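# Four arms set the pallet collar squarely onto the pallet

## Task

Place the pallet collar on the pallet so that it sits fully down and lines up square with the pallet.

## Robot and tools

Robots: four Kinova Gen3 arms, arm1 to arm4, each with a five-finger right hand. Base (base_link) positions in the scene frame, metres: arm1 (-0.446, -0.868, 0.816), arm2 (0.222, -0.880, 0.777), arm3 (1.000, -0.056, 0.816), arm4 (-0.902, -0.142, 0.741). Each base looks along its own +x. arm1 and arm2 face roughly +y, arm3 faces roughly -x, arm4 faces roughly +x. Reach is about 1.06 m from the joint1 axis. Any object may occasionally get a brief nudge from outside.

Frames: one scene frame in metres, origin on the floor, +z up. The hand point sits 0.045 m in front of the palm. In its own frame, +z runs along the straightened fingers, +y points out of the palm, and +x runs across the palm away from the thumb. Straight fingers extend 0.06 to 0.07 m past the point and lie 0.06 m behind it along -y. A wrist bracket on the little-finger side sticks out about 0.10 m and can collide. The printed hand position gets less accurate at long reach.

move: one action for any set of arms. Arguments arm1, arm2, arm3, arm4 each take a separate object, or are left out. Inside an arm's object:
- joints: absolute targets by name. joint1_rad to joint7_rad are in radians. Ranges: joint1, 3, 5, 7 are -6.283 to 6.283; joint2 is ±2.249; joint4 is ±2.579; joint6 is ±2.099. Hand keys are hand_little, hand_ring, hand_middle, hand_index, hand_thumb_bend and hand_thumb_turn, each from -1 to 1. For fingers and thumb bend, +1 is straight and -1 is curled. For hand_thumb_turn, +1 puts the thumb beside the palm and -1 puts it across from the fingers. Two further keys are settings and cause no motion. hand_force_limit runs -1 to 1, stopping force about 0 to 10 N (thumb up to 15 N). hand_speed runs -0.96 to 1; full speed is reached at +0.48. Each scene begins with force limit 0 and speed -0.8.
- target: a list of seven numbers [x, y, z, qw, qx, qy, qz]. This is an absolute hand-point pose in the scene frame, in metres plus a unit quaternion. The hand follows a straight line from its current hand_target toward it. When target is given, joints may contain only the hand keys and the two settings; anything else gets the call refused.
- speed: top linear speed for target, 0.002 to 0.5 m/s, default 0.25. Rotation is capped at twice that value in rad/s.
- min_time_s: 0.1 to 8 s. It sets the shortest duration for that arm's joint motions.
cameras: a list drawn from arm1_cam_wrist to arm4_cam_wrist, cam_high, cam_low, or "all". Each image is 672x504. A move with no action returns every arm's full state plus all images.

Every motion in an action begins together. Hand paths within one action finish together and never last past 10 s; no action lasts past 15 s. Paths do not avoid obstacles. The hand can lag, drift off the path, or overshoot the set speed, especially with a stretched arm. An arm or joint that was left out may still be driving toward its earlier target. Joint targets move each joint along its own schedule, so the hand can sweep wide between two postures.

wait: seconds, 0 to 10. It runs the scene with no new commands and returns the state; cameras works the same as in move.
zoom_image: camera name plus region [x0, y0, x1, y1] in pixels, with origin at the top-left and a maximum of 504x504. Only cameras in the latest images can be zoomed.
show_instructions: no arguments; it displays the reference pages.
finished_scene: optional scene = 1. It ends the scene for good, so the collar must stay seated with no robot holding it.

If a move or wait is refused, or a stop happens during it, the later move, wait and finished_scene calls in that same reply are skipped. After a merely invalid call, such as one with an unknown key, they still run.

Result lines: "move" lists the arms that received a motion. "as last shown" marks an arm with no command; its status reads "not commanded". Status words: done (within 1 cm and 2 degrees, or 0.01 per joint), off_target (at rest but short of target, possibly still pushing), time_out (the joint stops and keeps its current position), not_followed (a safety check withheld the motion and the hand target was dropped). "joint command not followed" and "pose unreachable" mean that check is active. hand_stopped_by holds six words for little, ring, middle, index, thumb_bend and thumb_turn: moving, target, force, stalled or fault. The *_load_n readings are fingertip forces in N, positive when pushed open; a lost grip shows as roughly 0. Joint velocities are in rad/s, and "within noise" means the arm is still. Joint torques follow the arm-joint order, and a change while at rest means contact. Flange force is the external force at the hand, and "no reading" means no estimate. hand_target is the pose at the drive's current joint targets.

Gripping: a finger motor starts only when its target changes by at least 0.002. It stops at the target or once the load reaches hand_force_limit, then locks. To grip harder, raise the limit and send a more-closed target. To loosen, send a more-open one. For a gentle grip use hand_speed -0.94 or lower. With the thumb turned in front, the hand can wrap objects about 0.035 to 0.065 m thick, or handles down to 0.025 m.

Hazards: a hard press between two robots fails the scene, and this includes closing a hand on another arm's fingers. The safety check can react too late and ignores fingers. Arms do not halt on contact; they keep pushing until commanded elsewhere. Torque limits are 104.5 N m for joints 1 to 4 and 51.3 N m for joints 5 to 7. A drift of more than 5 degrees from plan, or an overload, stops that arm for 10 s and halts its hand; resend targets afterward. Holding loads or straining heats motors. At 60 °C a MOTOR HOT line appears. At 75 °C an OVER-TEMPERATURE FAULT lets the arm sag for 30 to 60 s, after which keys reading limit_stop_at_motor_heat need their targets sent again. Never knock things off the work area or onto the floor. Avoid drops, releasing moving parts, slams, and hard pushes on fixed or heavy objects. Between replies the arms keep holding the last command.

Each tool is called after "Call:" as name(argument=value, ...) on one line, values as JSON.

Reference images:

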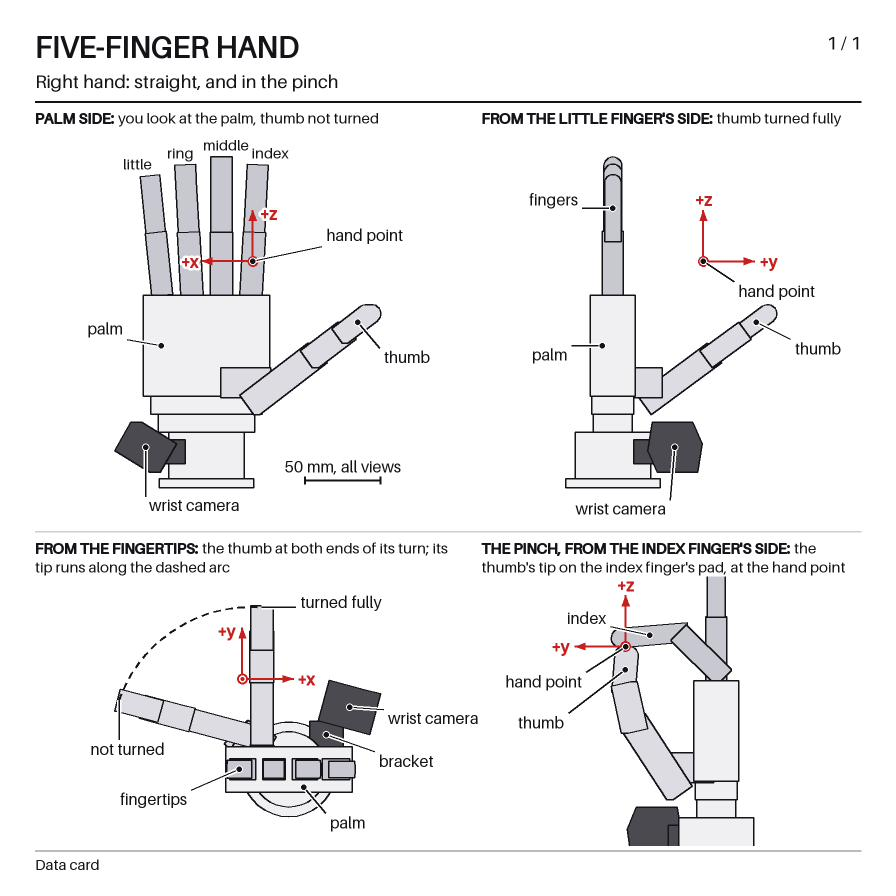

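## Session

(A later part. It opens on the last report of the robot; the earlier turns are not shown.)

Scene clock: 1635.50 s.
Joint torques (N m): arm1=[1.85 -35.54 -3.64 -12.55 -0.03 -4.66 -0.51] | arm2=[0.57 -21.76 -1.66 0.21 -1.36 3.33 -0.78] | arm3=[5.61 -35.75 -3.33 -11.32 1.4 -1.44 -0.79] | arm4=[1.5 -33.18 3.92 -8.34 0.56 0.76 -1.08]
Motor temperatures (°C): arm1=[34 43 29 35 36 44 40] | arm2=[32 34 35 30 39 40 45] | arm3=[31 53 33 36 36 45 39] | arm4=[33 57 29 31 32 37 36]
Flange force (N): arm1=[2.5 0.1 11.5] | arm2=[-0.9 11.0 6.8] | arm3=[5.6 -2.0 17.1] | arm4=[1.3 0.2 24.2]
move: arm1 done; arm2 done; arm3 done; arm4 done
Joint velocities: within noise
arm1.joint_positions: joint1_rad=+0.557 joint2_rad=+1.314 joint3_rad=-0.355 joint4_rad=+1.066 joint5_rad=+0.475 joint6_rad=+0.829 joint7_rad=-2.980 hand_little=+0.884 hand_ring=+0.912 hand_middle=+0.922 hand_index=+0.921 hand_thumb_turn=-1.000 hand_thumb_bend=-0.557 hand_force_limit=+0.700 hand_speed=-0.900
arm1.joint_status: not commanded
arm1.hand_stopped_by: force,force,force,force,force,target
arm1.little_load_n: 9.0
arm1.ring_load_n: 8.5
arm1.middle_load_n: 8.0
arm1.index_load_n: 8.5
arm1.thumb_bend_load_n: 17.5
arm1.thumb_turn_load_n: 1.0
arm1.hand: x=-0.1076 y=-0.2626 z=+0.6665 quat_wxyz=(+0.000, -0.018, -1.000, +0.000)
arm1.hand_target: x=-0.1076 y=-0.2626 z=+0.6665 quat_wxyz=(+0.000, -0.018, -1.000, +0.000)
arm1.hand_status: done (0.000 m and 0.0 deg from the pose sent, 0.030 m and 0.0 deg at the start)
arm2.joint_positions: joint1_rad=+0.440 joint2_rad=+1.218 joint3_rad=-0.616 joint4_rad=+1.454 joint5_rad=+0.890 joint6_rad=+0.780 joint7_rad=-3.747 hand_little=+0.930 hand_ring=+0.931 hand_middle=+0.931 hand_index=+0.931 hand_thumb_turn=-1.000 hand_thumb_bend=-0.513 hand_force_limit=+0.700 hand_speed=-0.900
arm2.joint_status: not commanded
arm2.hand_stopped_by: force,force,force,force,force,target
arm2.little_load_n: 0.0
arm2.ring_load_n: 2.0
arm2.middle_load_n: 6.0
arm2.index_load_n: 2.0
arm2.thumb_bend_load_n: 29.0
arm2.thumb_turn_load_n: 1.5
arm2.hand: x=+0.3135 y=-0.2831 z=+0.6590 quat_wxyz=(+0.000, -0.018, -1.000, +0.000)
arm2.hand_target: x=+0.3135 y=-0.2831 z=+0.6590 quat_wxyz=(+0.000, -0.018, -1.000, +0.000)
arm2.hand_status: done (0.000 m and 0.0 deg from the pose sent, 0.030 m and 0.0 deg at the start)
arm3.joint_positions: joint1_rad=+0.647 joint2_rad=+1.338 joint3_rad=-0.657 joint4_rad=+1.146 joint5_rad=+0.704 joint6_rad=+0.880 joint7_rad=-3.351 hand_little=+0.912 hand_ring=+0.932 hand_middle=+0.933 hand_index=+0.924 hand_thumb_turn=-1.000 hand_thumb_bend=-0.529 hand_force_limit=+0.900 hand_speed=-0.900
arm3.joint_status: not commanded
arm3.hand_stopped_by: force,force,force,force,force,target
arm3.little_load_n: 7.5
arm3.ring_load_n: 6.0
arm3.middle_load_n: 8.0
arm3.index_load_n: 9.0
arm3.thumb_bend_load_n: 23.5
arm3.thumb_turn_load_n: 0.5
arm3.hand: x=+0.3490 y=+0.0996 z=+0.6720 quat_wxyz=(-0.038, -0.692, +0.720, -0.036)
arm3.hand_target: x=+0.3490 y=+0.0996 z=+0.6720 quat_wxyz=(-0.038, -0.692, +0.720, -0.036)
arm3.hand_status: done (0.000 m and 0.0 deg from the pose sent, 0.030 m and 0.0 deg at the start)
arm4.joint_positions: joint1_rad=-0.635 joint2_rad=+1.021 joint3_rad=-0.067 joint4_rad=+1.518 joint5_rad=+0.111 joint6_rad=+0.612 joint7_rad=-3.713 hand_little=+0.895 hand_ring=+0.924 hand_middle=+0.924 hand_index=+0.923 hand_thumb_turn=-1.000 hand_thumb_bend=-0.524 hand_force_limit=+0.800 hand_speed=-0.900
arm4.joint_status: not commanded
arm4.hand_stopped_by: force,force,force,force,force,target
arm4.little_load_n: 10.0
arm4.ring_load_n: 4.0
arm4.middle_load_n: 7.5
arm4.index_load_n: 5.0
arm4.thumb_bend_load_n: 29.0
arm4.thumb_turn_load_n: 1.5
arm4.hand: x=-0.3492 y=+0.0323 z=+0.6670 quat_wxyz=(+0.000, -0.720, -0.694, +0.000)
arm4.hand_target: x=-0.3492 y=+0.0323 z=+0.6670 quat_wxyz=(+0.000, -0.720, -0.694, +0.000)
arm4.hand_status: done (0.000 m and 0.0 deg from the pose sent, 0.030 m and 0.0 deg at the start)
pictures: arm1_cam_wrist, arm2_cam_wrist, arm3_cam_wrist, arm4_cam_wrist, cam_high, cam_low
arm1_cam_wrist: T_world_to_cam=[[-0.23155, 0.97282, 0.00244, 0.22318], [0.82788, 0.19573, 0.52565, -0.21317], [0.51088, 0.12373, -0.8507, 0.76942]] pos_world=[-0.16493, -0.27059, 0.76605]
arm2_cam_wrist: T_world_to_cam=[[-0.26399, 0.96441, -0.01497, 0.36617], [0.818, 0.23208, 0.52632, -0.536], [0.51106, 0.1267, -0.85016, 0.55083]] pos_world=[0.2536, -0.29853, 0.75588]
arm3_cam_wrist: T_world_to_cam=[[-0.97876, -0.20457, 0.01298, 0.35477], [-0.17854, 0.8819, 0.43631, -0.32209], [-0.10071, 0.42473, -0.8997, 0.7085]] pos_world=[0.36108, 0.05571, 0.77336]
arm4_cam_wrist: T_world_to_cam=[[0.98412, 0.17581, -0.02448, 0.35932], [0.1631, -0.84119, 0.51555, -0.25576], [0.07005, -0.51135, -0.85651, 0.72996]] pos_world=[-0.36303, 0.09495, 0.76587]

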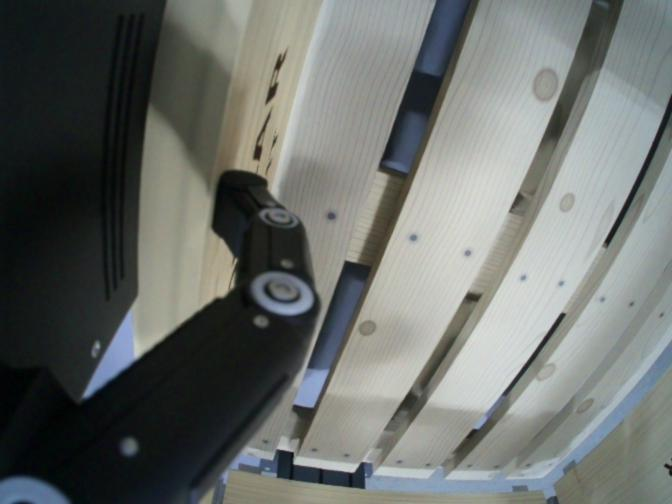

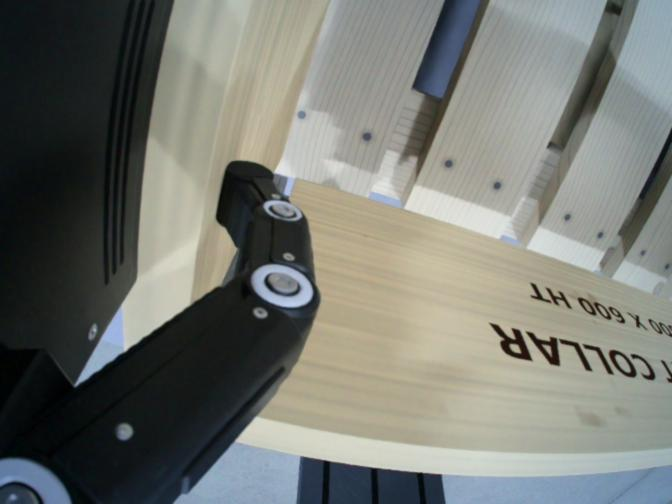

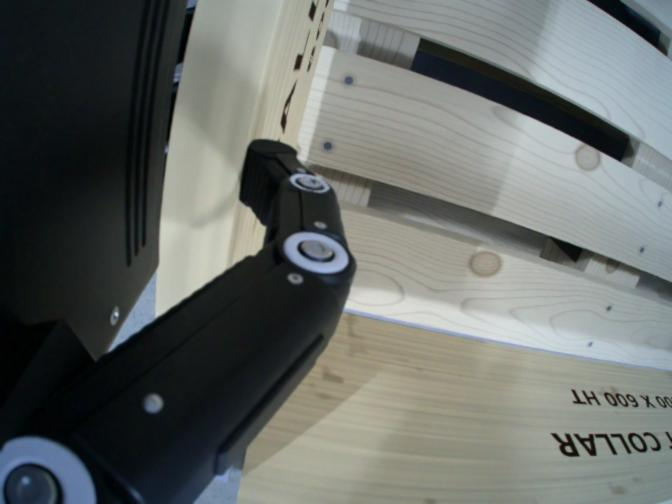

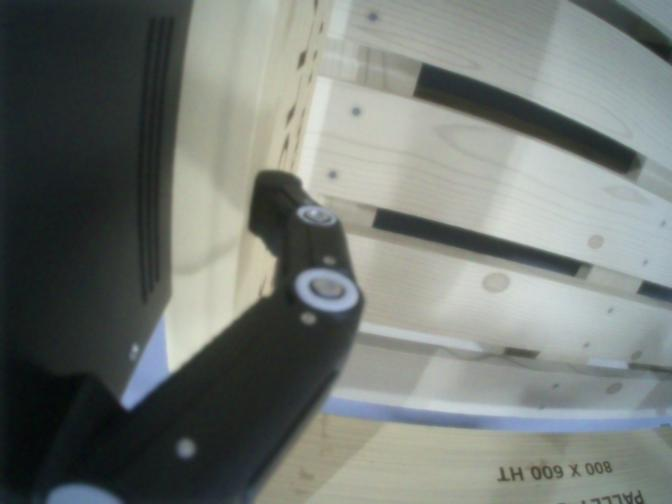

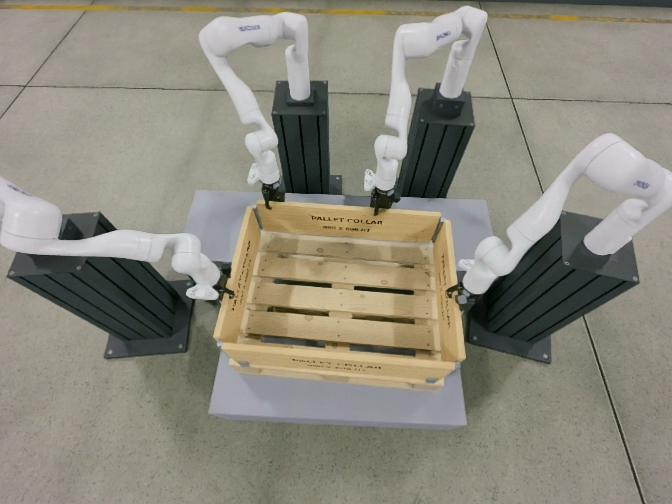

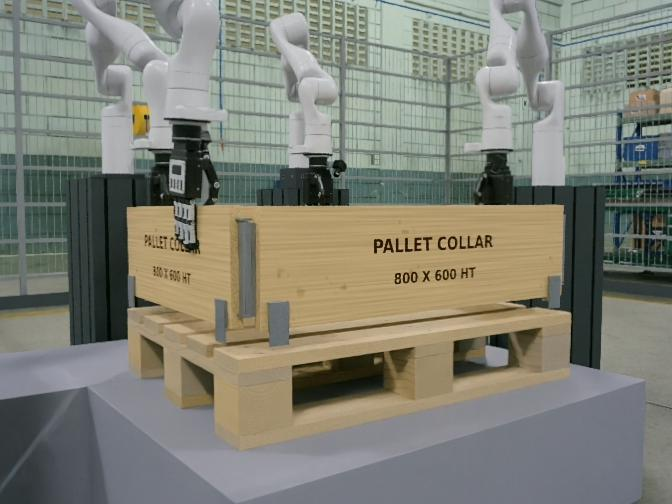

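Call:
move(arm1={"target": [-0.1087, -0.2597, 0.6665, 0, 0.02269, 0.99974, 0], "speed": 0.02}, arm2={"target": [0.3122, -0.2839, 0.659, 0, 0.02269, 0.99974, 0], "speed": 0.02}, arm3={"target": [0.3510, 0.0985, 0.672, -0.0379, -0.6894, 0.7226, -0.0361], "speed": 0.02}, arm4={"target": [-0.3477, 0.0373, 0.667, 0, 0.72297, 0.69088, 0], "speed": 0.02}, cameras=["all"])

Call:
zoom_image(camera="cam_high", region=[220, 350, 260, 380])

Call:
zoom_image(camera="cam_high", region=[415, 365, 455, 395])

Call:
zoom_image(camera="cam_low", region=[205, 310, 305, 370])

Call:
zoom_image(camera="cam_low", region=[520, 270, 600, 330])

Call:
zoom_image(camera="cam_low", region=[110, 270, 190, 330])

Call:
zoom_image(camera="arm4_cam_wrist", region=[310, 340, 510, 480])

Call:
zoom_image(camera="arm3_cam_wrist", region=[330, 260, 530, 400])

Call:
zoom_image(camera="arm2_cam_wrist", region=[260, 140, 460, 240])

Scene clock: 1807.60 s.
Joint torques (N m): arm1=[2.04 -35.68 -3.39 -12.6 0.08 -4.67 -0.51] | arm2=[0.46 -21.62 -1.84 0.37 -1.5 3.32 -0.76] | arm3=[5.58 -35.94 -3.36 -11.76 1.5 -1.73 -0.84] | arm4=[1.65 -33.67 4.15 -8.86 0.63 0.56 -1.13]
Motor temperatures (°C): arm1=[34 44 29 36 36 45 40] | arm2=[32 35 35 30 39 40 45] | arm3=[31 49 33 36 36 45 39] | arm4=[33 49 28 31 32 37 36]
Flange force (N): arm1=[2.6 0.5 11.6] | arm2=[-1.0 11.1 6.9] | arm3=[5.6 -3.0 16.9] | arm4=[1.2 -0.5 24.4]
move: arm1 done; arm2 done; arm3 done; arm4 done
Joint velocities: within noise
arm1.joint_positions: joint1_rad=+0.550 joint2_rad=+1.317 joint3_rad=-0.354 joint4_rad=+1.056 joint5_rad=+0.472 joint6_rad=+0.835 joint7_rad=-2.988 hand_little=+0.884 hand_ring=+0.912 hand_middle=+0.922 hand_index=+0.921 hand_thumb_turn=-1.000 hand_thumb_bend=-0.557 hand_force_limit=+0.700 hand_speed=-0.900
arm1.joint_status: not commanded
arm1.hand_stopped_by: force,force,force,force,force,target
arm1.little_load_n: 8.5
arm1.ring_load_n: 8.5
arm1.middle_load_n: 8.0
arm1.index_load_n: 8.5
arm1.thumb_bend_load_n: 17.5
arm1.thumb_turn_load_n: 1.0
arm1.hand: x=-0.1087 y=-0.2597 z=+0.6665 quat_wxyz=(+0.000, -0.023, -1.000, +0.000)
arm1.hand_target: x=-0.1087 y=-0.2597 z=+0.6665 quat_wxyz=(+0.000, -0.023, -1.000, +0.000)
arm1.hand_status: done (0.000 m and 0.0 deg from the pose sent, 0.003 m and 0.5 deg at the start)
arm2.joint_positions: joint1_rad=+0.436 joint2_rad=+1.216 joint3_rad=-0.614 joint4_rad=+1.457 joint5_rad=+0.889 joint6_rad=+0.777 joint7_rad=-3.759 hand_little=+0.930 hand_ring=+0.931 hand_middle=+0.931 hand_index=+0.931 hand_thumb_turn=-1.000 hand_thumb_bend=-0.513 hand_force_limit=+0.700 hand_speed=-0.900
arm2.joint_status: not commanded
arm2.hand_stopped_by: force,force,force,force,force,target
arm2.little_load_n: -0.5
arm2.ring_load_n: 2.5
arm2.middle_load_n: 6.0
arm2.index_load_n: 2.0
arm2.thumb_bend_load_n: 29.0
arm2.thumb_turn_load_n: 1.5
arm2.hand: x=+0.3122 y=-0.2839 z=+0.6590 quat_wxyz=(+0.000, -0.023, -1.000, +0.000)
arm2.hand_target: x=+0.3122 y=-0.2839 z=+0.6590 quat_wxyz=(+0.000, -0.023, -1.000, +0.000)
arm2.hand_status: done (0.000 m and 0.0 deg from the pose sent, 0.002 m and 0.5 deg at the start)
arm3.joint_positions: joint1_rad=+0.647 joint2_rad=+1.333 joint3_rad=-0.653 joint4_rad=+1.158 joint5_rad=+0.704 joint6_rad=+0.871 joint7_rad=-3.366 hand_little=+0.912 hand_ring=+0.932 hand_middle=+0.933 hand_index=+0.924 hand_thumb_turn=-1.000 hand_thumb_bend=-0.529 hand_force_limit=+0.900 hand_speed=-0.900
arm3.joint_status: not commanded
arm3.hand_stopped_by: force,force,force,force,force,target
arm3.little_load_n: 8.0
arm3.ring_load_n: 6.5
arm3.middle_load_n: 8.0
arm3.index_load_n: 9.0
arm3.thumb_bend_load_n: 23.5
arm3.thumb_turn_load_n: 0.5
arm3.hand: x=+0.3510 y=+0.0985 z=+0.6720 quat_wxyz=(-0.038, -0.689, +0.723, -0.036)
arm3.hand_target: x=+0.3510 y=+0.0985 z=+0.6720 quat_wxyz=(-0.038, -0.689, +0.723, -0.036)
arm3.hand_status: done (0.000 m and 0.0 deg from the pose sent, 0.002 m and 0.5 deg at the start)
arm4.joint_positions: joint1_rad=-0.645 joint2_rad=+1.027 joint3_rad=-0.064 joint4_rad=+1.503 joint5_rad=+0.106 joint6_rad=+0.622 joint7_rad=-3.725 hand_little=+0.895 hand_ring=+0.924 hand_middle=+0.924 hand_index=+0.923 hand_thumb_turn=-1.000 hand_thumb_bend=-0.524 hand_force_limit=+0.800 hand_speed=-0.900
arm4.joint_status: not commanded
arm4.hand_stopped_by: force,force,force,force,force,target
arm4.little_load_n: 10.0
arm4.ring_load_n: 4.0
arm4.middle_load_n: 8.0
arm4.index_load_n: 5.0
arm4.thumb_bend_load_n: 28.5
arm4.thumb_turn_load_n: 1.5
arm4.hand: x=-0.3477 y=+0.0373 z=+0.6670 quat_wxyz=(+0.000, -0.723, -0.691, +0.000)
arm4.hand_target: x=-0.3477 y=+0.0373 z=+0.6670 quat_wxyz=(+0.000, -0.723, -0.691, +0.000)
arm4.hand_status: done (0.000 m and 0.0 deg from the pose sent, 0.005 m and 0.5 deg at the start)
pictures: arm1_cam_wrist, arm2_cam_wrist, arm3_cam_wrist, arm4_cam_wrist, cam_high, cam_low
arm1_cam_wrist: T_world_to_cam=[[-0.22308, 0.9748, 0.00246, 0.22155], [0.82958, 0.18852, 0.5256, -0.21448], [0.51189, 0.11929, -0.85073, 0.76859]] pos_world=[-0.16609, -0.26722, 0.76605]
arm2_cam_wrist: T_world_to_cam=[[-0.25555, 0.96668, -0.01493, 0.36458], [0.82, 0.2249, 0.52632, -0.53733], [0.51214, 0.12226, -0.85016, 0.55006]] pos_world=[0.25207, -0.29883, 0.75588]
arm3_cam_wrist: T_world_to_cam=[[-0.98049, -0.19613, 0.01308, 0.35618], [-0.17089, 0.88342, 0.4363, -0.32361], [-0.09713, 0.42555, -0.89971, 0.70782]] pos_world=[0.36268, 0.05453, 0.77336]
arm4_cam_wrist: T_world_to_cam=[[0.9856, 0.16729, -0.02447, 0.35781], [0.15581, -0.84257, 0.51557, -0.25432], [0.06564, -0.51196, -0.8565, 0.73088]] pos_world=[-0.361, 0.10003, 0.76587]

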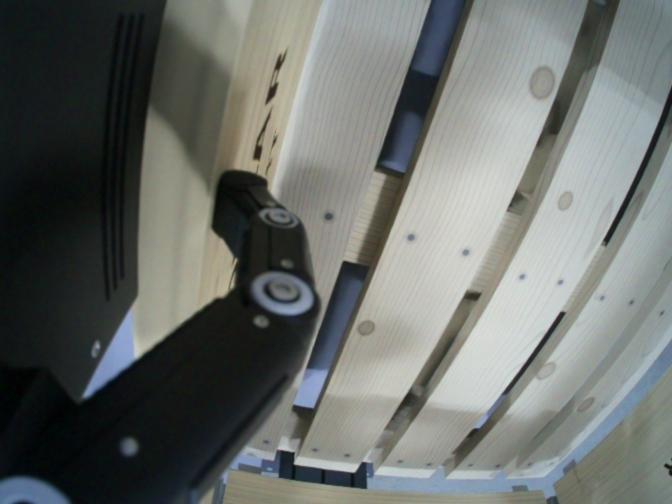

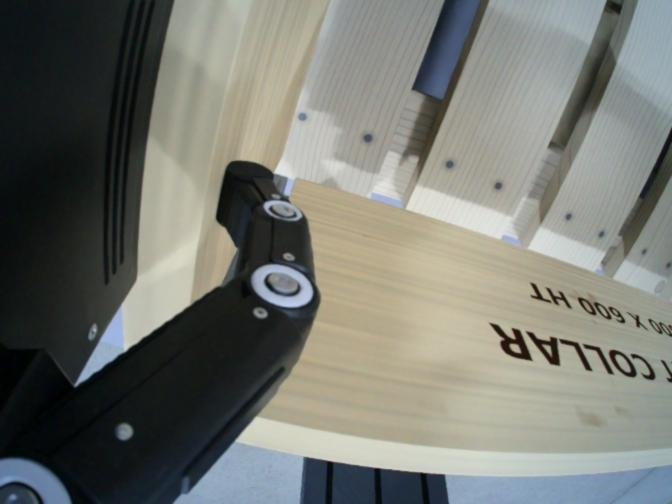

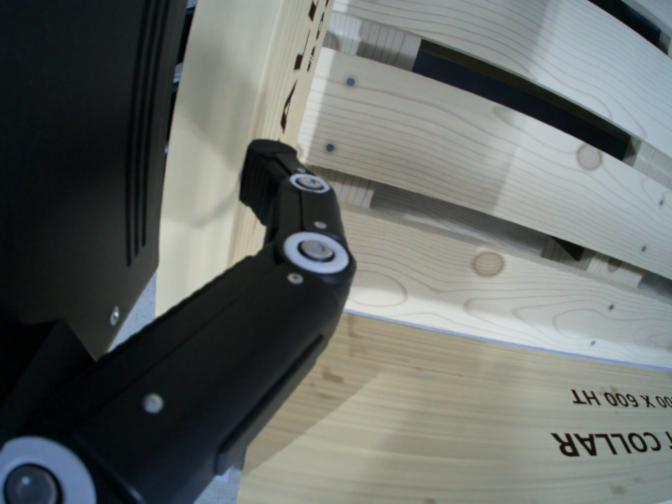

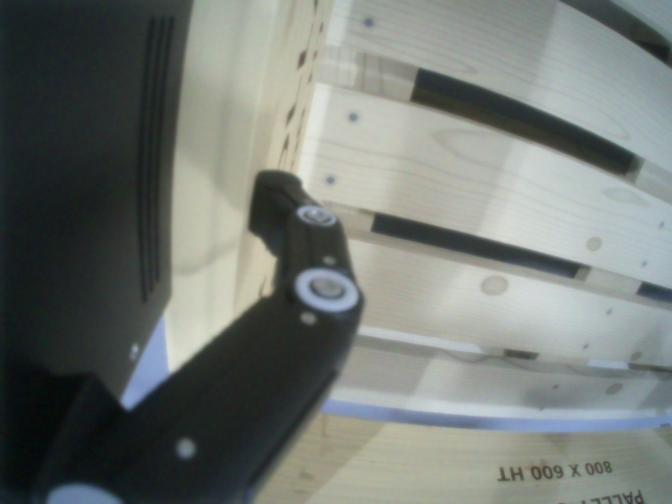

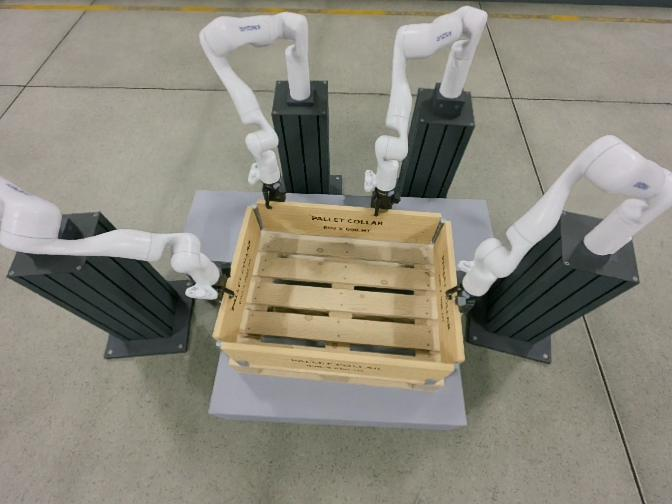

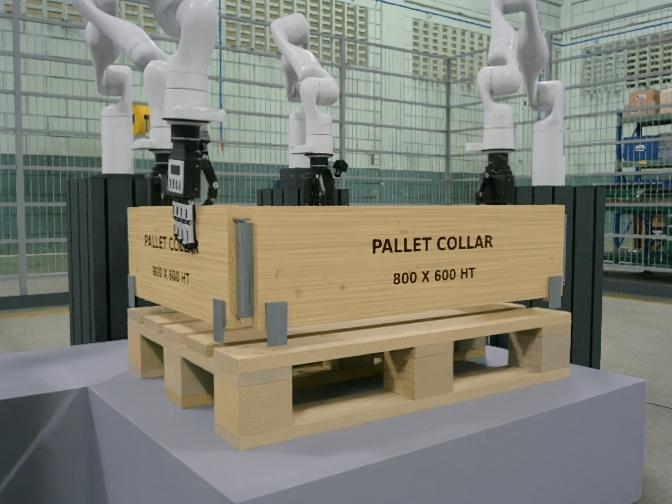

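Scaled by 12.600.

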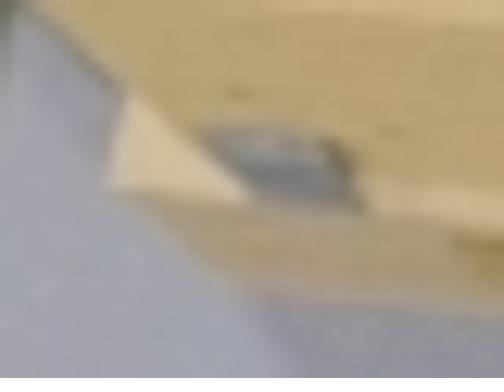

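Scaled by 12.600.

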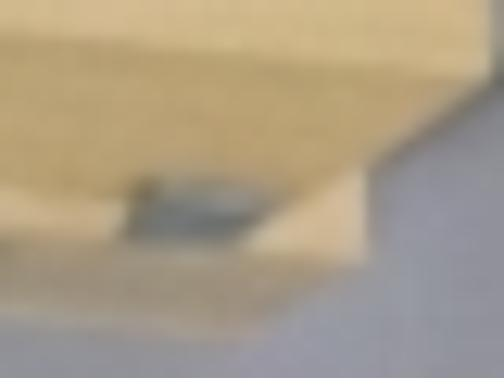

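Scaled by 5.040.

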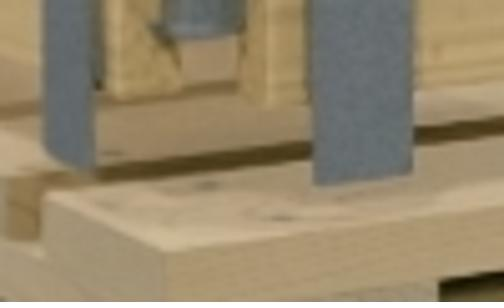

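Scaled by 6.300.

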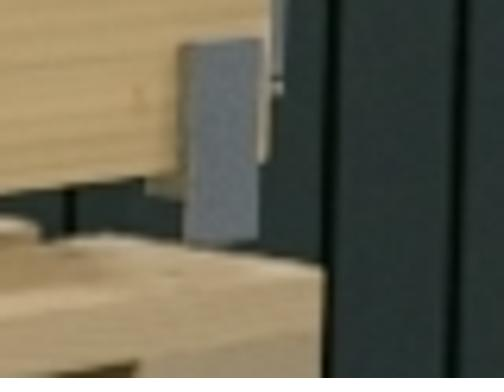

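Scaled by 6.300.

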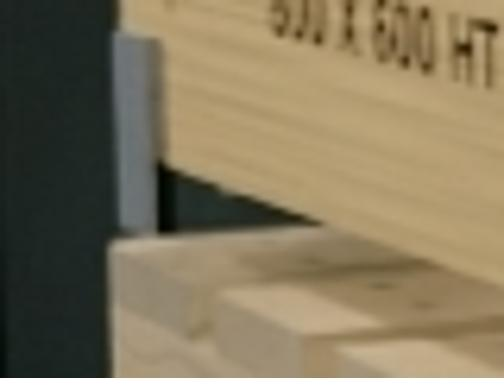

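Scaled by 2.520 from the camera's image (finer frame: 960x720).

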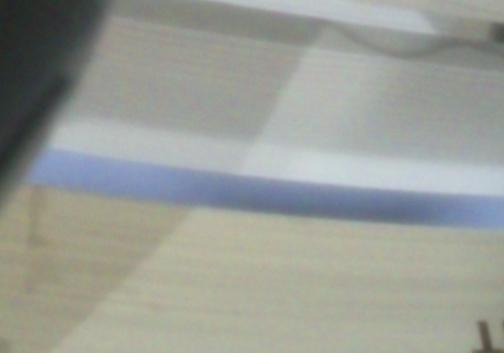

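Scaled by 2.520 from the camera's image (finer frame: 960x720).

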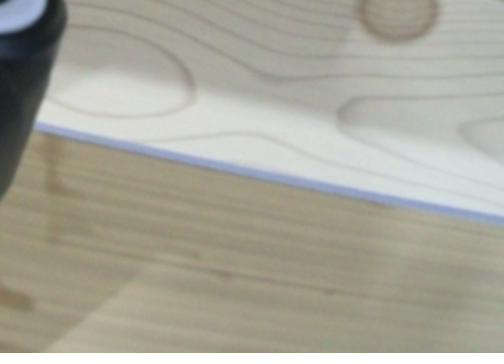

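Scaled by 2.520 from the camera's image (finer frame: 960x720).

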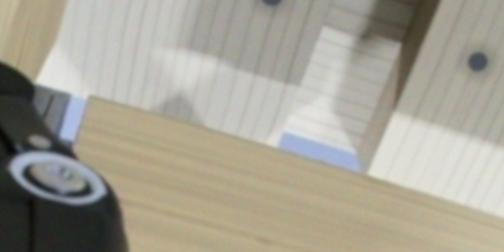

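Call:
move(arm1={"target": [-0.1095, -0.2568, 0.6585, 0, 0.02443, 0.9997, 0], "speed": 0.02}, arm2={"target": [0.3113, -0.2825, 0.651, 0, 0.02443, 0.9997, 0], "speed": 0.02}, arm3={"target": [0.3514, 0.0998, 0.664, -0.0380, -0.6881, 0.7238, -0.0360], "speed": 0.02}, arm4={"target": [-0.3475, 0.0410, 0.659, 0, 0.72417, 0.68962, 0], "speed": 0.02}, cameras=["all"])

Call:
zoom_image(camera="cam_high", region=[220, 350, 260, 380])

Call:
zoom_image(camera="cam_high", region=[415, 365, 455, 395])

Call:
zoom_image(camera="cam_low", region=[205, 310, 305, 370])

Call:
zoom_image(camera="cam_low", region=[520, 270, 600, 330])

Call:
zoom_image(camera="cam_low", region=[110, 270, 190, 330])

Call:
zoom_image(camera="arm2_cam_wrist", region=[260, 140, 360, 240])

Call:
zoom_image(camera="cam_high", region=[240, 200, 280, 240])

Call:
zoom_image(camera="cam_high", region=[420, 210, 460, 250])

Scene clock: 1913.83 s.
Joint torques (N m): arm1=[1.95 -35.82 -3.42 -12.77 0.09 -4.84 -0.48] | arm2=[0.4 -21.69 -1.82 0.51 -1.51 3.35 -0.76] | arm3=[5.62 -35.61 -3.16 -11.3 1.41 -1.42 -0.78] | arm4=[1.62 -33.54 4.22 -8.27 0.64 0.92 -1.14]
Motor temperatures (°C): arm1=[34 45 29 36 36 44 40] | arm2=[32 36 35 30 39 39 45] | arm3=[30 58 33 35 36 45 39] | arm4=[33 49 28 32 32 37 36]
Flange force (N): arm1=[2.7 0.0 11.2] | arm2=[-1.0 11.4 7.1] | arm3=[5.7 -2.6 16.8] | arm4=[1.4 0.1 24.5]
move: arm1 done; arm2 done; arm3 done; arm4 done
Joint velocities: within noise
arm1.joint_positions: joint1_rad=+0.544 joint2_rad=+1.336 joint3_rad=-0.352 joint4_rad=+1.036 joint5_rad=+0.472 joint6_rad=+0.834 joint7_rad=-2.991 hand_little=+0.884 hand_ring=+0.912 hand_middle=+0.922 hand_index=+0.921 hand_thumb_turn=-1.000 hand_thumb_bend=-0.557 hand_force_limit=+0.700 hand_speed=-0.900
arm1.joint_status: not commanded
arm1.hand_stopped_by: force,force,force,force,force,target
arm1.little_load_n: 9.0
arm1.ring_load_n: 9.0
arm1.middle_load_n: 8.0
arm1.index_load_n: 9.0
arm1.thumb_bend_load_n: 17.5
arm1.thumb_turn_load_n: 1.0
arm1.hand: x=-0.1095 y=-0.2568 z=+0.6585 quat_wxyz=(+0.000, -0.024, -1.000, +0.000)
arm1.hand_target: x=-0.1095 y=-0.2568 z=+0.6585 quat_wxyz=(+0.000, -0.024, -1.000, +0.000)
arm1.hand_status: done (0.000 m and 0.0 deg from the pose sent, 0.009 m and 0.2 deg at the start)
arm2.joint_positions: joint1_rad=+0.429 joint2_rad=+1.232 joint3_rad=-0.607 joint4_rad=+1.447 joint5_rad=+0.894 joint6_rad=+0.769 joint7_rad=-3.765 hand_little=+0.930 hand_ring=+0.931 hand_middle=+0.931 hand_index=+0.931 hand_thumb_turn=-1.000 hand_thumb_bend=-0.513 hand_force_limit=+0.700 hand_speed=-0.900
arm2.joint_status: not commanded
arm2.hand_stopped_by: force,force,force,force,force,target
arm2.little_load_n: 0.0
arm2.ring_load_n: 2.5
arm2.middle_load_n: 5.5
arm2.index_load_n: 2.0
arm2.thumb_bend_load_n: 29.0
arm2.thumb_turn_load_n: 2.0
arm2.hand: x=+0.3113 y=-0.2825 z=+0.6510 quat_wxyz=(+0.000, -0.024, -1.000, +0.000)
arm2.hand_target: x=+0.3113 y=-0.2825 z=+0.6510 quat_wxyz=(+0.000, -0.024, -1.000, +0.000)
arm2.hand_status: done (0.000 m and 0.0 deg from the pose sent, 0.008 m and 0.2 deg at the start)
arm3.joint_positions: joint1_rad=+0.646 joint2_rad=+1.348 joint3_rad=-0.649 joint4_rad=+1.151 joint5_rad=+0.708 joint6_rad=+0.862 joint7_rad=-3.367 hand_little=+0.912 hand_ring=+0.932 hand_middle=+0.933 hand_index=+0.924 hand_thumb_turn=-1.000 hand_thumb_bend=-0.529 hand_force_limit=+0.900 hand_speed=-0.900
arm3.joint_status: not commanded
arm3.hand_stopped_by: force,force,force,force,force,target
arm3.little_load_n: 7.5
arm3.ring_load_n: 6.0
arm3.middle_load_n: 8.0
arm3.index_load_n: 9.0
arm3.thumb_bend_load_n: 23.5
arm3.thumb_turn_load_n: 0.5
arm3.hand: x=+0.3514 y=+0.0998 z=+0.6640 quat_wxyz=(-0.038, -0.688, +0.724, -0.036)
arm3.hand_target: x=+0.3514 y=+0.0998 z=+0.6640 quat_wxyz=(-0.038, -0.688, +0.724, -0.036)
arm3.hand_status: done (0.000 m and 0.0 deg from the pose sent, 0.008 m and 0.2 deg at the start)
arm4.joint_positions: joint1_rad=-0.652 joint2_rad=+1.045 joint3_rad=-0.062 joint4_rad=+1.493 joint5_rad=+0.105 joint6_rad=+0.613 joint7_rad=-3.733 hand_little=+0.895 hand_ring=+0.924 hand_middle=+0.924 hand_index=+0.923 hand_thumb_turn=-1.000 hand_thumb_bend=-0.524 hand_force_limit=+0.800 hand_speed=-0.900
arm4.joint_status: not commanded
arm4.hand_stopped_by: force,force,force,force,force,target
arm4.little_load_n: 10.0
arm4.ring_load_n: 4.0
arm4.middle_load_n: 7.5
arm4.index_load_n: 5.0
arm4.thumb_bend_load_n: 29.0
arm4.thumb_turn_load_n: 2.0
arm4.hand: x=-0.3475 y=+0.0410 z=+0.6590 quat_wxyz=(+0.000, -0.724, -0.690, +0.000)
arm4.hand_target: x=-0.3475 y=+0.0410 z=+0.6590 quat_wxyz=(+0.000, -0.724, -0.690, +0.000)
arm4.hand_status: done (0.000 m and 0.0 deg from the pose sent, 0.009 m and 0.2 deg at the start)
pictures: arm1_cam_wrist, arm2_cam_wrist, arm3_cam_wrist, arm4_cam_wrist, cam_high, cam_low
arm1_cam_wrist: T_world_to_cam=[[-0.21963, 0.97558, 0.00249, 0.21913], [0.8302, 0.18556, 0.52567, -0.21093], [0.51237, 0.11752, -0.85069, 0.7614]] pos_world=[-0.16688, -0.26412, 0.75805]
arm2_cam_wrist: T_world_to_cam=[[-0.25222, 0.96755, -0.01498, 0.36214], [0.82079, 0.22211, 0.52629, -0.53373], [0.51254, 0.12045, -0.85017, 0.5429]] pos_world=[0.25116, -0.29723, 0.74788]
arm3_cam_wrist: T_world_to_cam=[[-0.98118, -0.19263, 0.01323, 0.35676], [-0.16767, 0.88404, 0.43629, -0.32233], [-0.09574, 0.42586, -0.89971, 0.69962]] pos_world=[0.36298, 0.05573, 0.76536]
arm4_cam_wrist: T_world_to_cam=[[0.98618, 0.16387, -0.0245, 0.35716], [0.1529, -0.84308, 0.51559, -0.24808], [0.06383, -0.51221, -0.85649, 0.72531]] pos_world=[-0.36059, 0.10383, 0.75787]

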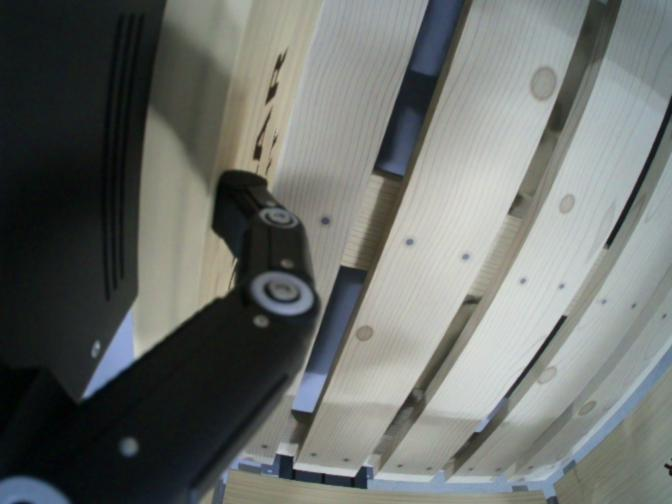

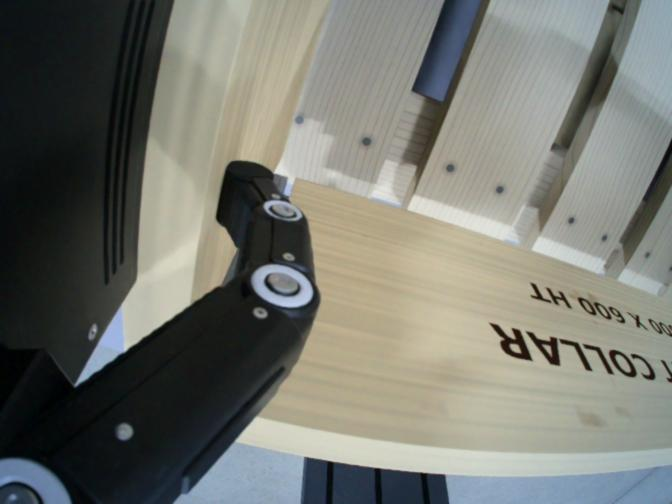

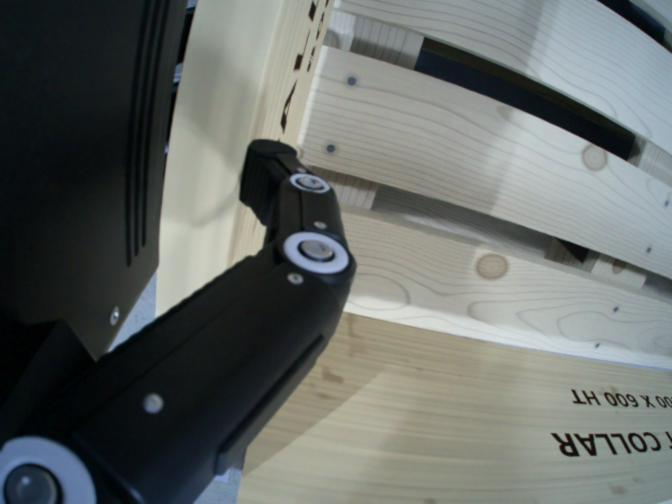

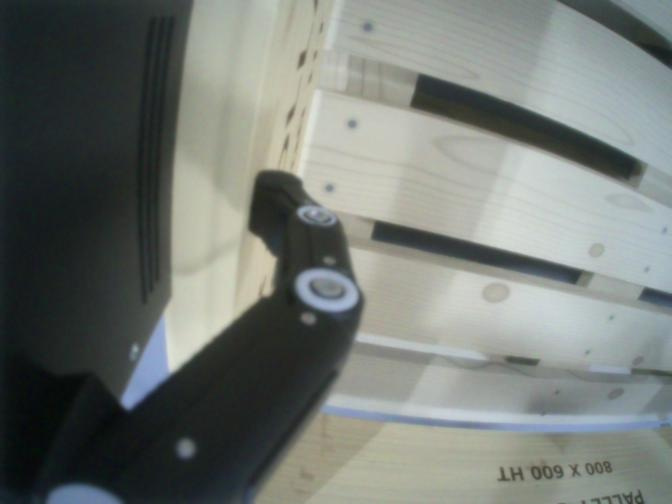

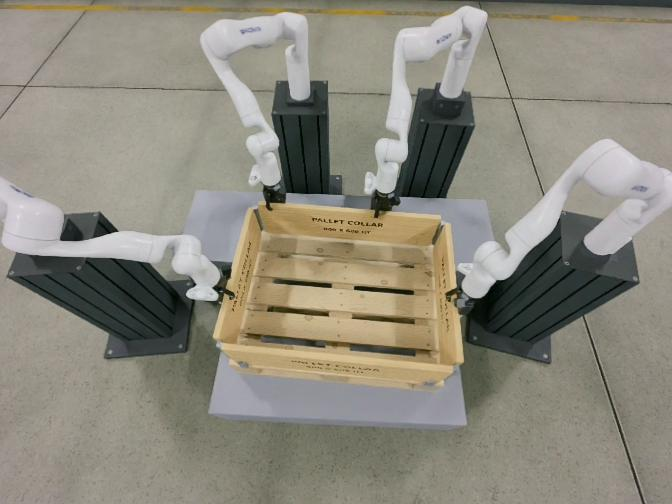

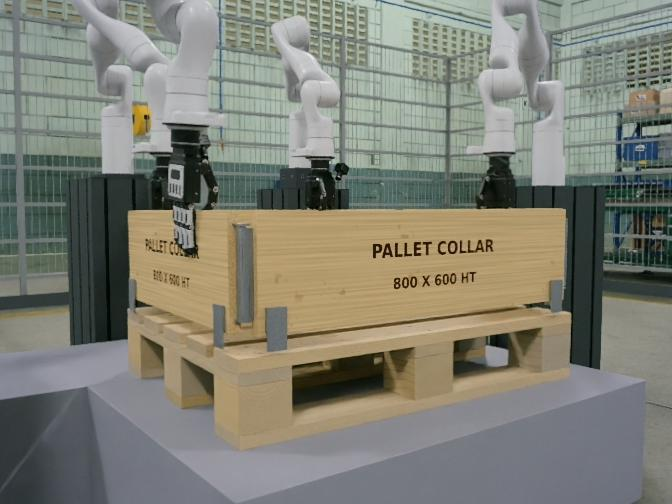

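Scaled by 12.600.

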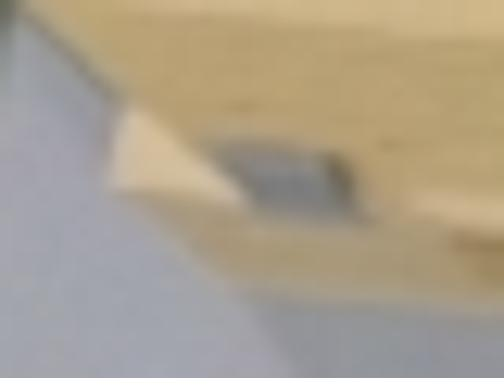

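Scaled by 12.600.

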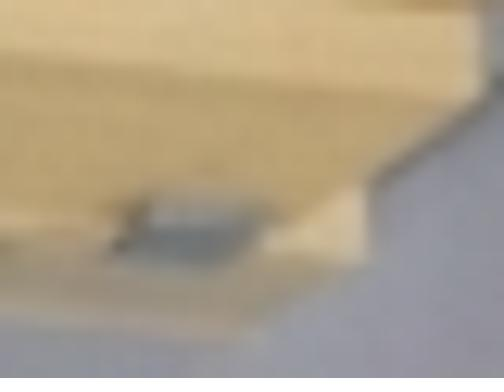

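Scaled by 5.040.

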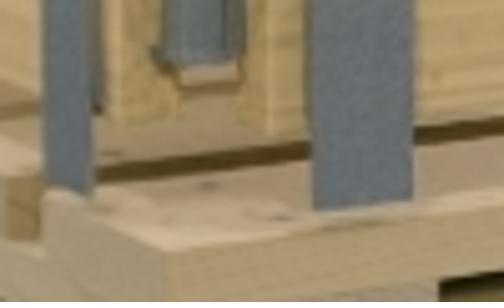

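Scaled by 6.300.

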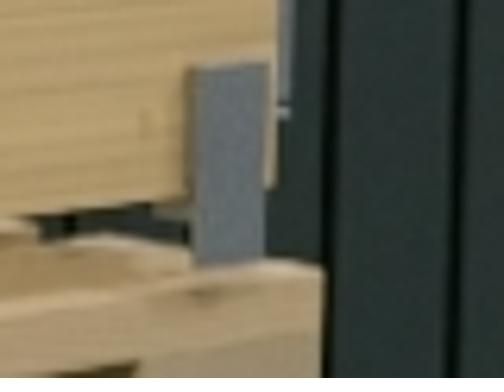

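Scaled by 6.300.

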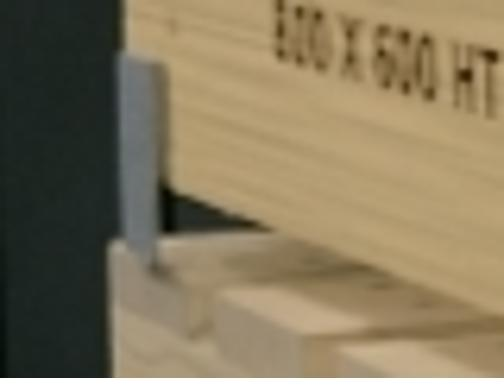

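Scaled by 5.040 from the camera's image (finer frame: 960x720).

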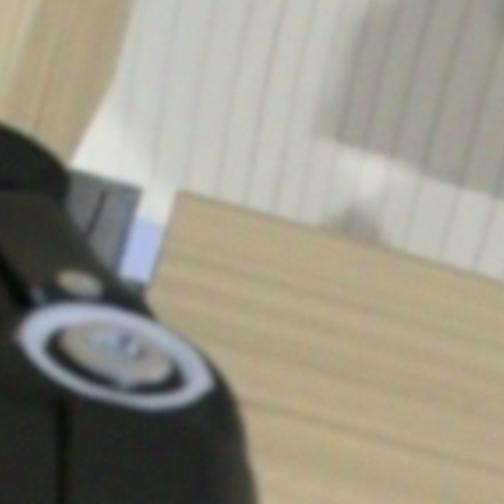

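Scaled by 12.600.

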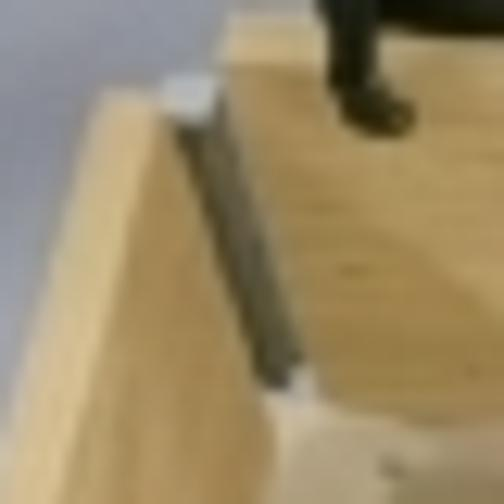

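Scaled by 12.600.

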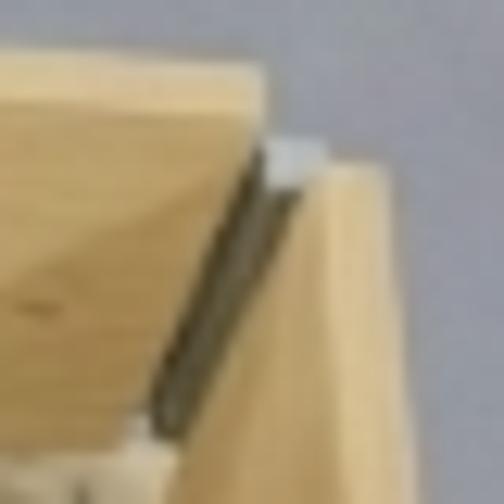

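Call:
move(arm1={"target": [-0.1095, -0.2568, 0.6525, 0, 0.02443, 0.9997, 0], "speed": 0.01}, arm2={"target": [0.3113, -0.2825, 0.645, 0, 0.02443, 0.9997, 0], "speed": 0.01}, arm3={"target": [0.3514, 0.0998, 0.658, -0.0380, -0.6881, 0.7238, -0.0360], "speed": 0.01}, arm4={"target": [-0.3475, 0.0410, 0.653, 0, 0.72417, 0.68962, 0], "speed": 0.01}, cameras=["cam_high", "cam_low"])

Call:
zoom_image(camera="cam_low", region=[205, 310, 305, 370])

Call:
zoom_image(camera="cam_low", region=[520, 270, 600, 330])

Call:
zoom_image(camera="cam_low", region=[110, 270, 190, 330])

Scene clock: 1974.97 s.
Joint torques (N m): arm1=[1.27 -28.77 -2.9 -11.74 0.22 -6.1 -0.52] | arm2=[-0.3 -20.86 -2.17 1.26 -1.74 3.27 -0.73] | arm3=[5.38 -37.68 -4.03 -11.39 1.17 -1.28 -0.81] | arm4=[2.69 -30.16 5.13 -6.6 0.73 1.26 -1.18]
Motor temperatures (°C): arm1=[34 45 29 37 36 44 40] | arm2=[32 35 35 30 39 39 45] | arm3=[30 54 33 36 36 45 39] | arm4=[33 48 28 32 32 37 36]
Flange force (N): arm1=[3.3 -3.7 -2.8] | arm2=[-2.3 12.4 6.3] | arm3=[4.6 -1.6 20.9] | arm4=[3.4 0.0 18.9]
move: arm1 done; arm2 done; arm3 done; arm4 done
Joint velocities: within noise
arm1.joint_positions: joint1_rad=+0.542 joint2_rad=+1.348 joint3_rad=-0.350 joint4_rad=+1.029 joint5_rad=+0.473 joint6_rad=+0.829 joint7_rad=-2.991 hand_little=+0.884 hand_ring=+0.912 hand_middle=+0.922 hand_index=+0.921 hand_thumb_turn=-1.000 hand_thumb_bend=-0.557 hand_force_limit=+0.700 hand_speed=-0.900
arm1.joint_status: not commanded
arm1.hand_stopped_by: force,force,force,force,force,target
arm1.little_load_n: 9.5
arm1.ring_load_n: 9.0
arm1.middle_load_n: 8.5
arm1.index_load_n: 9.5
arm1.thumb_bend_load_n: 17.5
arm1.thumb_turn_load_n: 1.0
arm1.hand: x=-0.1095 y=-0.2568 z=+0.6525 quat_wxyz=(+0.000, -0.024, -1.000, +0.000)
arm1.hand_target: x=-0.1095 y=-0.2568 z=+0.6525 quat_wxyz=(+0.000, -0.024, -1.000, +0.000)
arm1.hand_status: done (0.000 m and 0.0 deg from the pose sent, 0.006 m and 0.0 deg at the start)
arm2.joint_positions: joint1_rad=+0.427 joint2_rad=+1.243 joint3_rad=-0.602 joint4_rad=+1.443 joint5_rad=+0.900 joint6_rad=+0.761 joint7_rad=-3.768 hand_little=+0.930 hand_ring=+0.931 hand_middle=+0.931 hand_index=+0.931 hand_thumb_turn=-1.000 hand_thumb_bend=-0.513 hand_force_limit=+0.700 hand_speed=-0.900
arm2.joint_status: not commanded
arm2.hand_stopped_by: force,force,force,force,force,target
arm2.little_load_n: 0.5
arm2.ring_load_n: 2.0
arm2.middle_load_n: 6.0
arm2.index_load_n: 2.0
arm2.thumb_bend_load_n: 30.0
arm2.thumb_turn_load_n: 2.0
arm2.hand: x=+0.3113 y=-0.2825 z=+0.6450 quat_wxyz=(+0.000, -0.024, -1.000, +0.000)
arm2.hand_target: x=+0.3113 y=-0.2825 z=+0.6450 quat_wxyz=(+0.000, -0.024, -1.000, +0.000)
arm2.hand_status: done (0.000 m and 0.0 deg from the pose sent, 0.006 m and 0.0 deg at the start)
arm3.joint_positions: joint1_rad=+0.644 joint2_rad=+1.359 joint3_rad=-0.646 joint4_rad=+1.145 joint5_rad=+0.711 joint6_rad=+0.856 joint7_rad=-3.366 hand_little=+0.912 hand_ring=+0.932 hand_middle=+0.933 hand_index=+0.924 hand_thumb_turn=-1.000 hand_thumb_bend=-0.529 hand_force_limit=+0.900 hand_speed=-0.900
arm3.joint_status: not commanded
arm3.hand_stopped_by: force,force,force,force,force,target
arm3.little_load_n: 8.0
arm3.ring_load_n: 6.0
arm3.middle_load_n: 7.5
arm3.index_load_n: 8.5
arm3.thumb_bend_load_n: 23.5
arm3.thumb_turn_load_n: 0.5
arm3.hand: x=+0.3514 y=+0.0998 z=+0.6580 quat_wxyz=(-0.038, -0.688, +0.724, -0.036)
arm3.hand_target: x=+0.3514 y=+0.0998 z=+0.6580 quat_wxyz=(-0.038, -0.688, +0.724, -0.036)
arm3.hand_status: done (0.000 m and 0.0 deg from the pose sent, 0.006 m and 0.0 deg at the start)
arm4.joint_positions: joint1_rad=-0.653 joint2_rad=+1.056 joint3_rad=-0.061 joint4_rad=+1.491 joint5_rad=+0.105 joint6_rad=+0.604 joint7_rad=-3.733 hand_little=+0.895 hand_ring=+0.924 hand_middle=+0.924 hand_index=+0.923 hand_thumb_turn=-1.000 hand_thumb_bend=-0.524 hand_force_limit=+0.800 hand_speed=-0.900
arm4.joint_status: not commanded
arm4.hand_stopped_by: force,force,force,force,force,target
arm4.little_load_n: 10.0
arm4.ring_load_n: 4.0
arm4.middle_load_n: 7.5
arm4.index_load_n: 5.0
arm4.thumb_bend_load_n: 29.0
arm4.thumb_turn_load_n: 1.0
arm4.hand: x=-0.3475 y=+0.0410 z=+0.6530 quat_wxyz=(+0.000, -0.724, -0.690, +0.000)
arm4.hand_target: x=-0.3475 y=+0.0410 z=+0.6530 quat_wxyz=(+0.000, -0.724, -0.690, +0.000)
arm4.hand_status: done (0.000 m and 0.0 deg from the pose sent, 0.006 m and 0.0 deg at the start)

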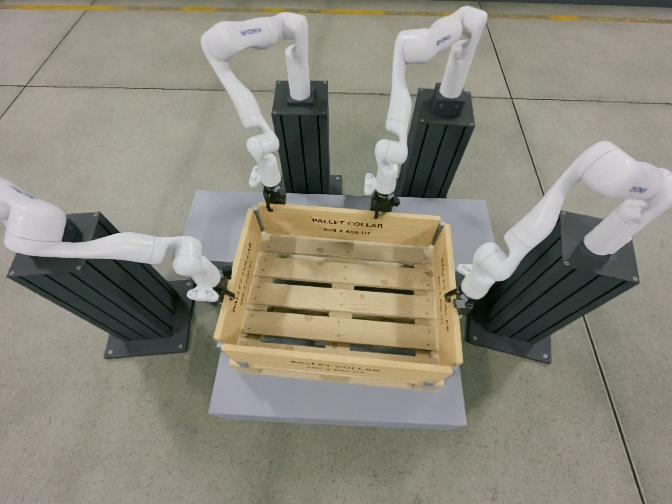

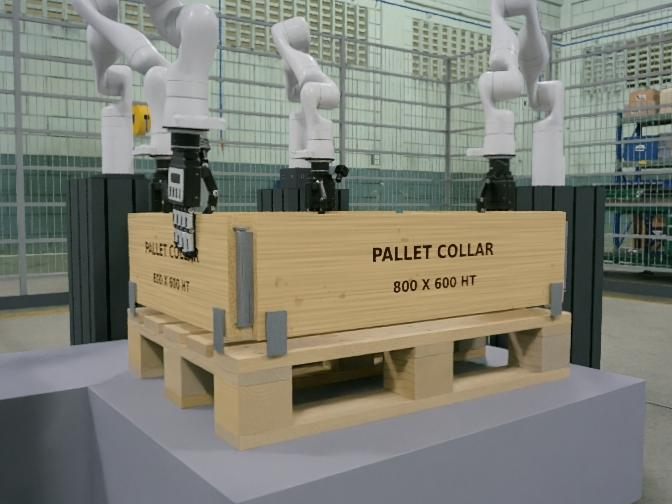

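Scaled by 5.040.

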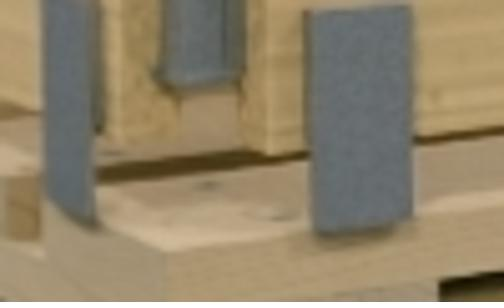

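Scaled by 6.300.

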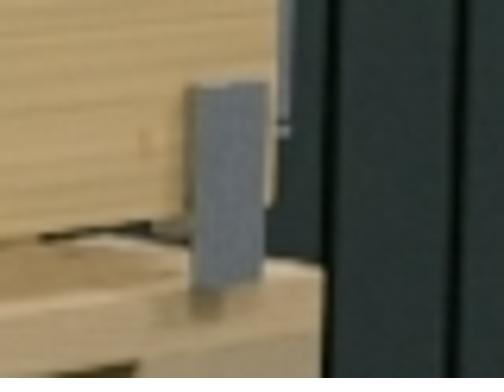

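Scaled by 6.300.

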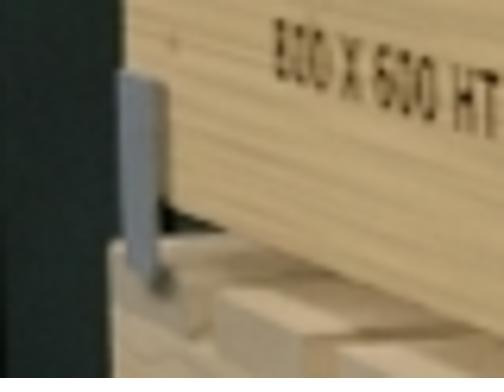

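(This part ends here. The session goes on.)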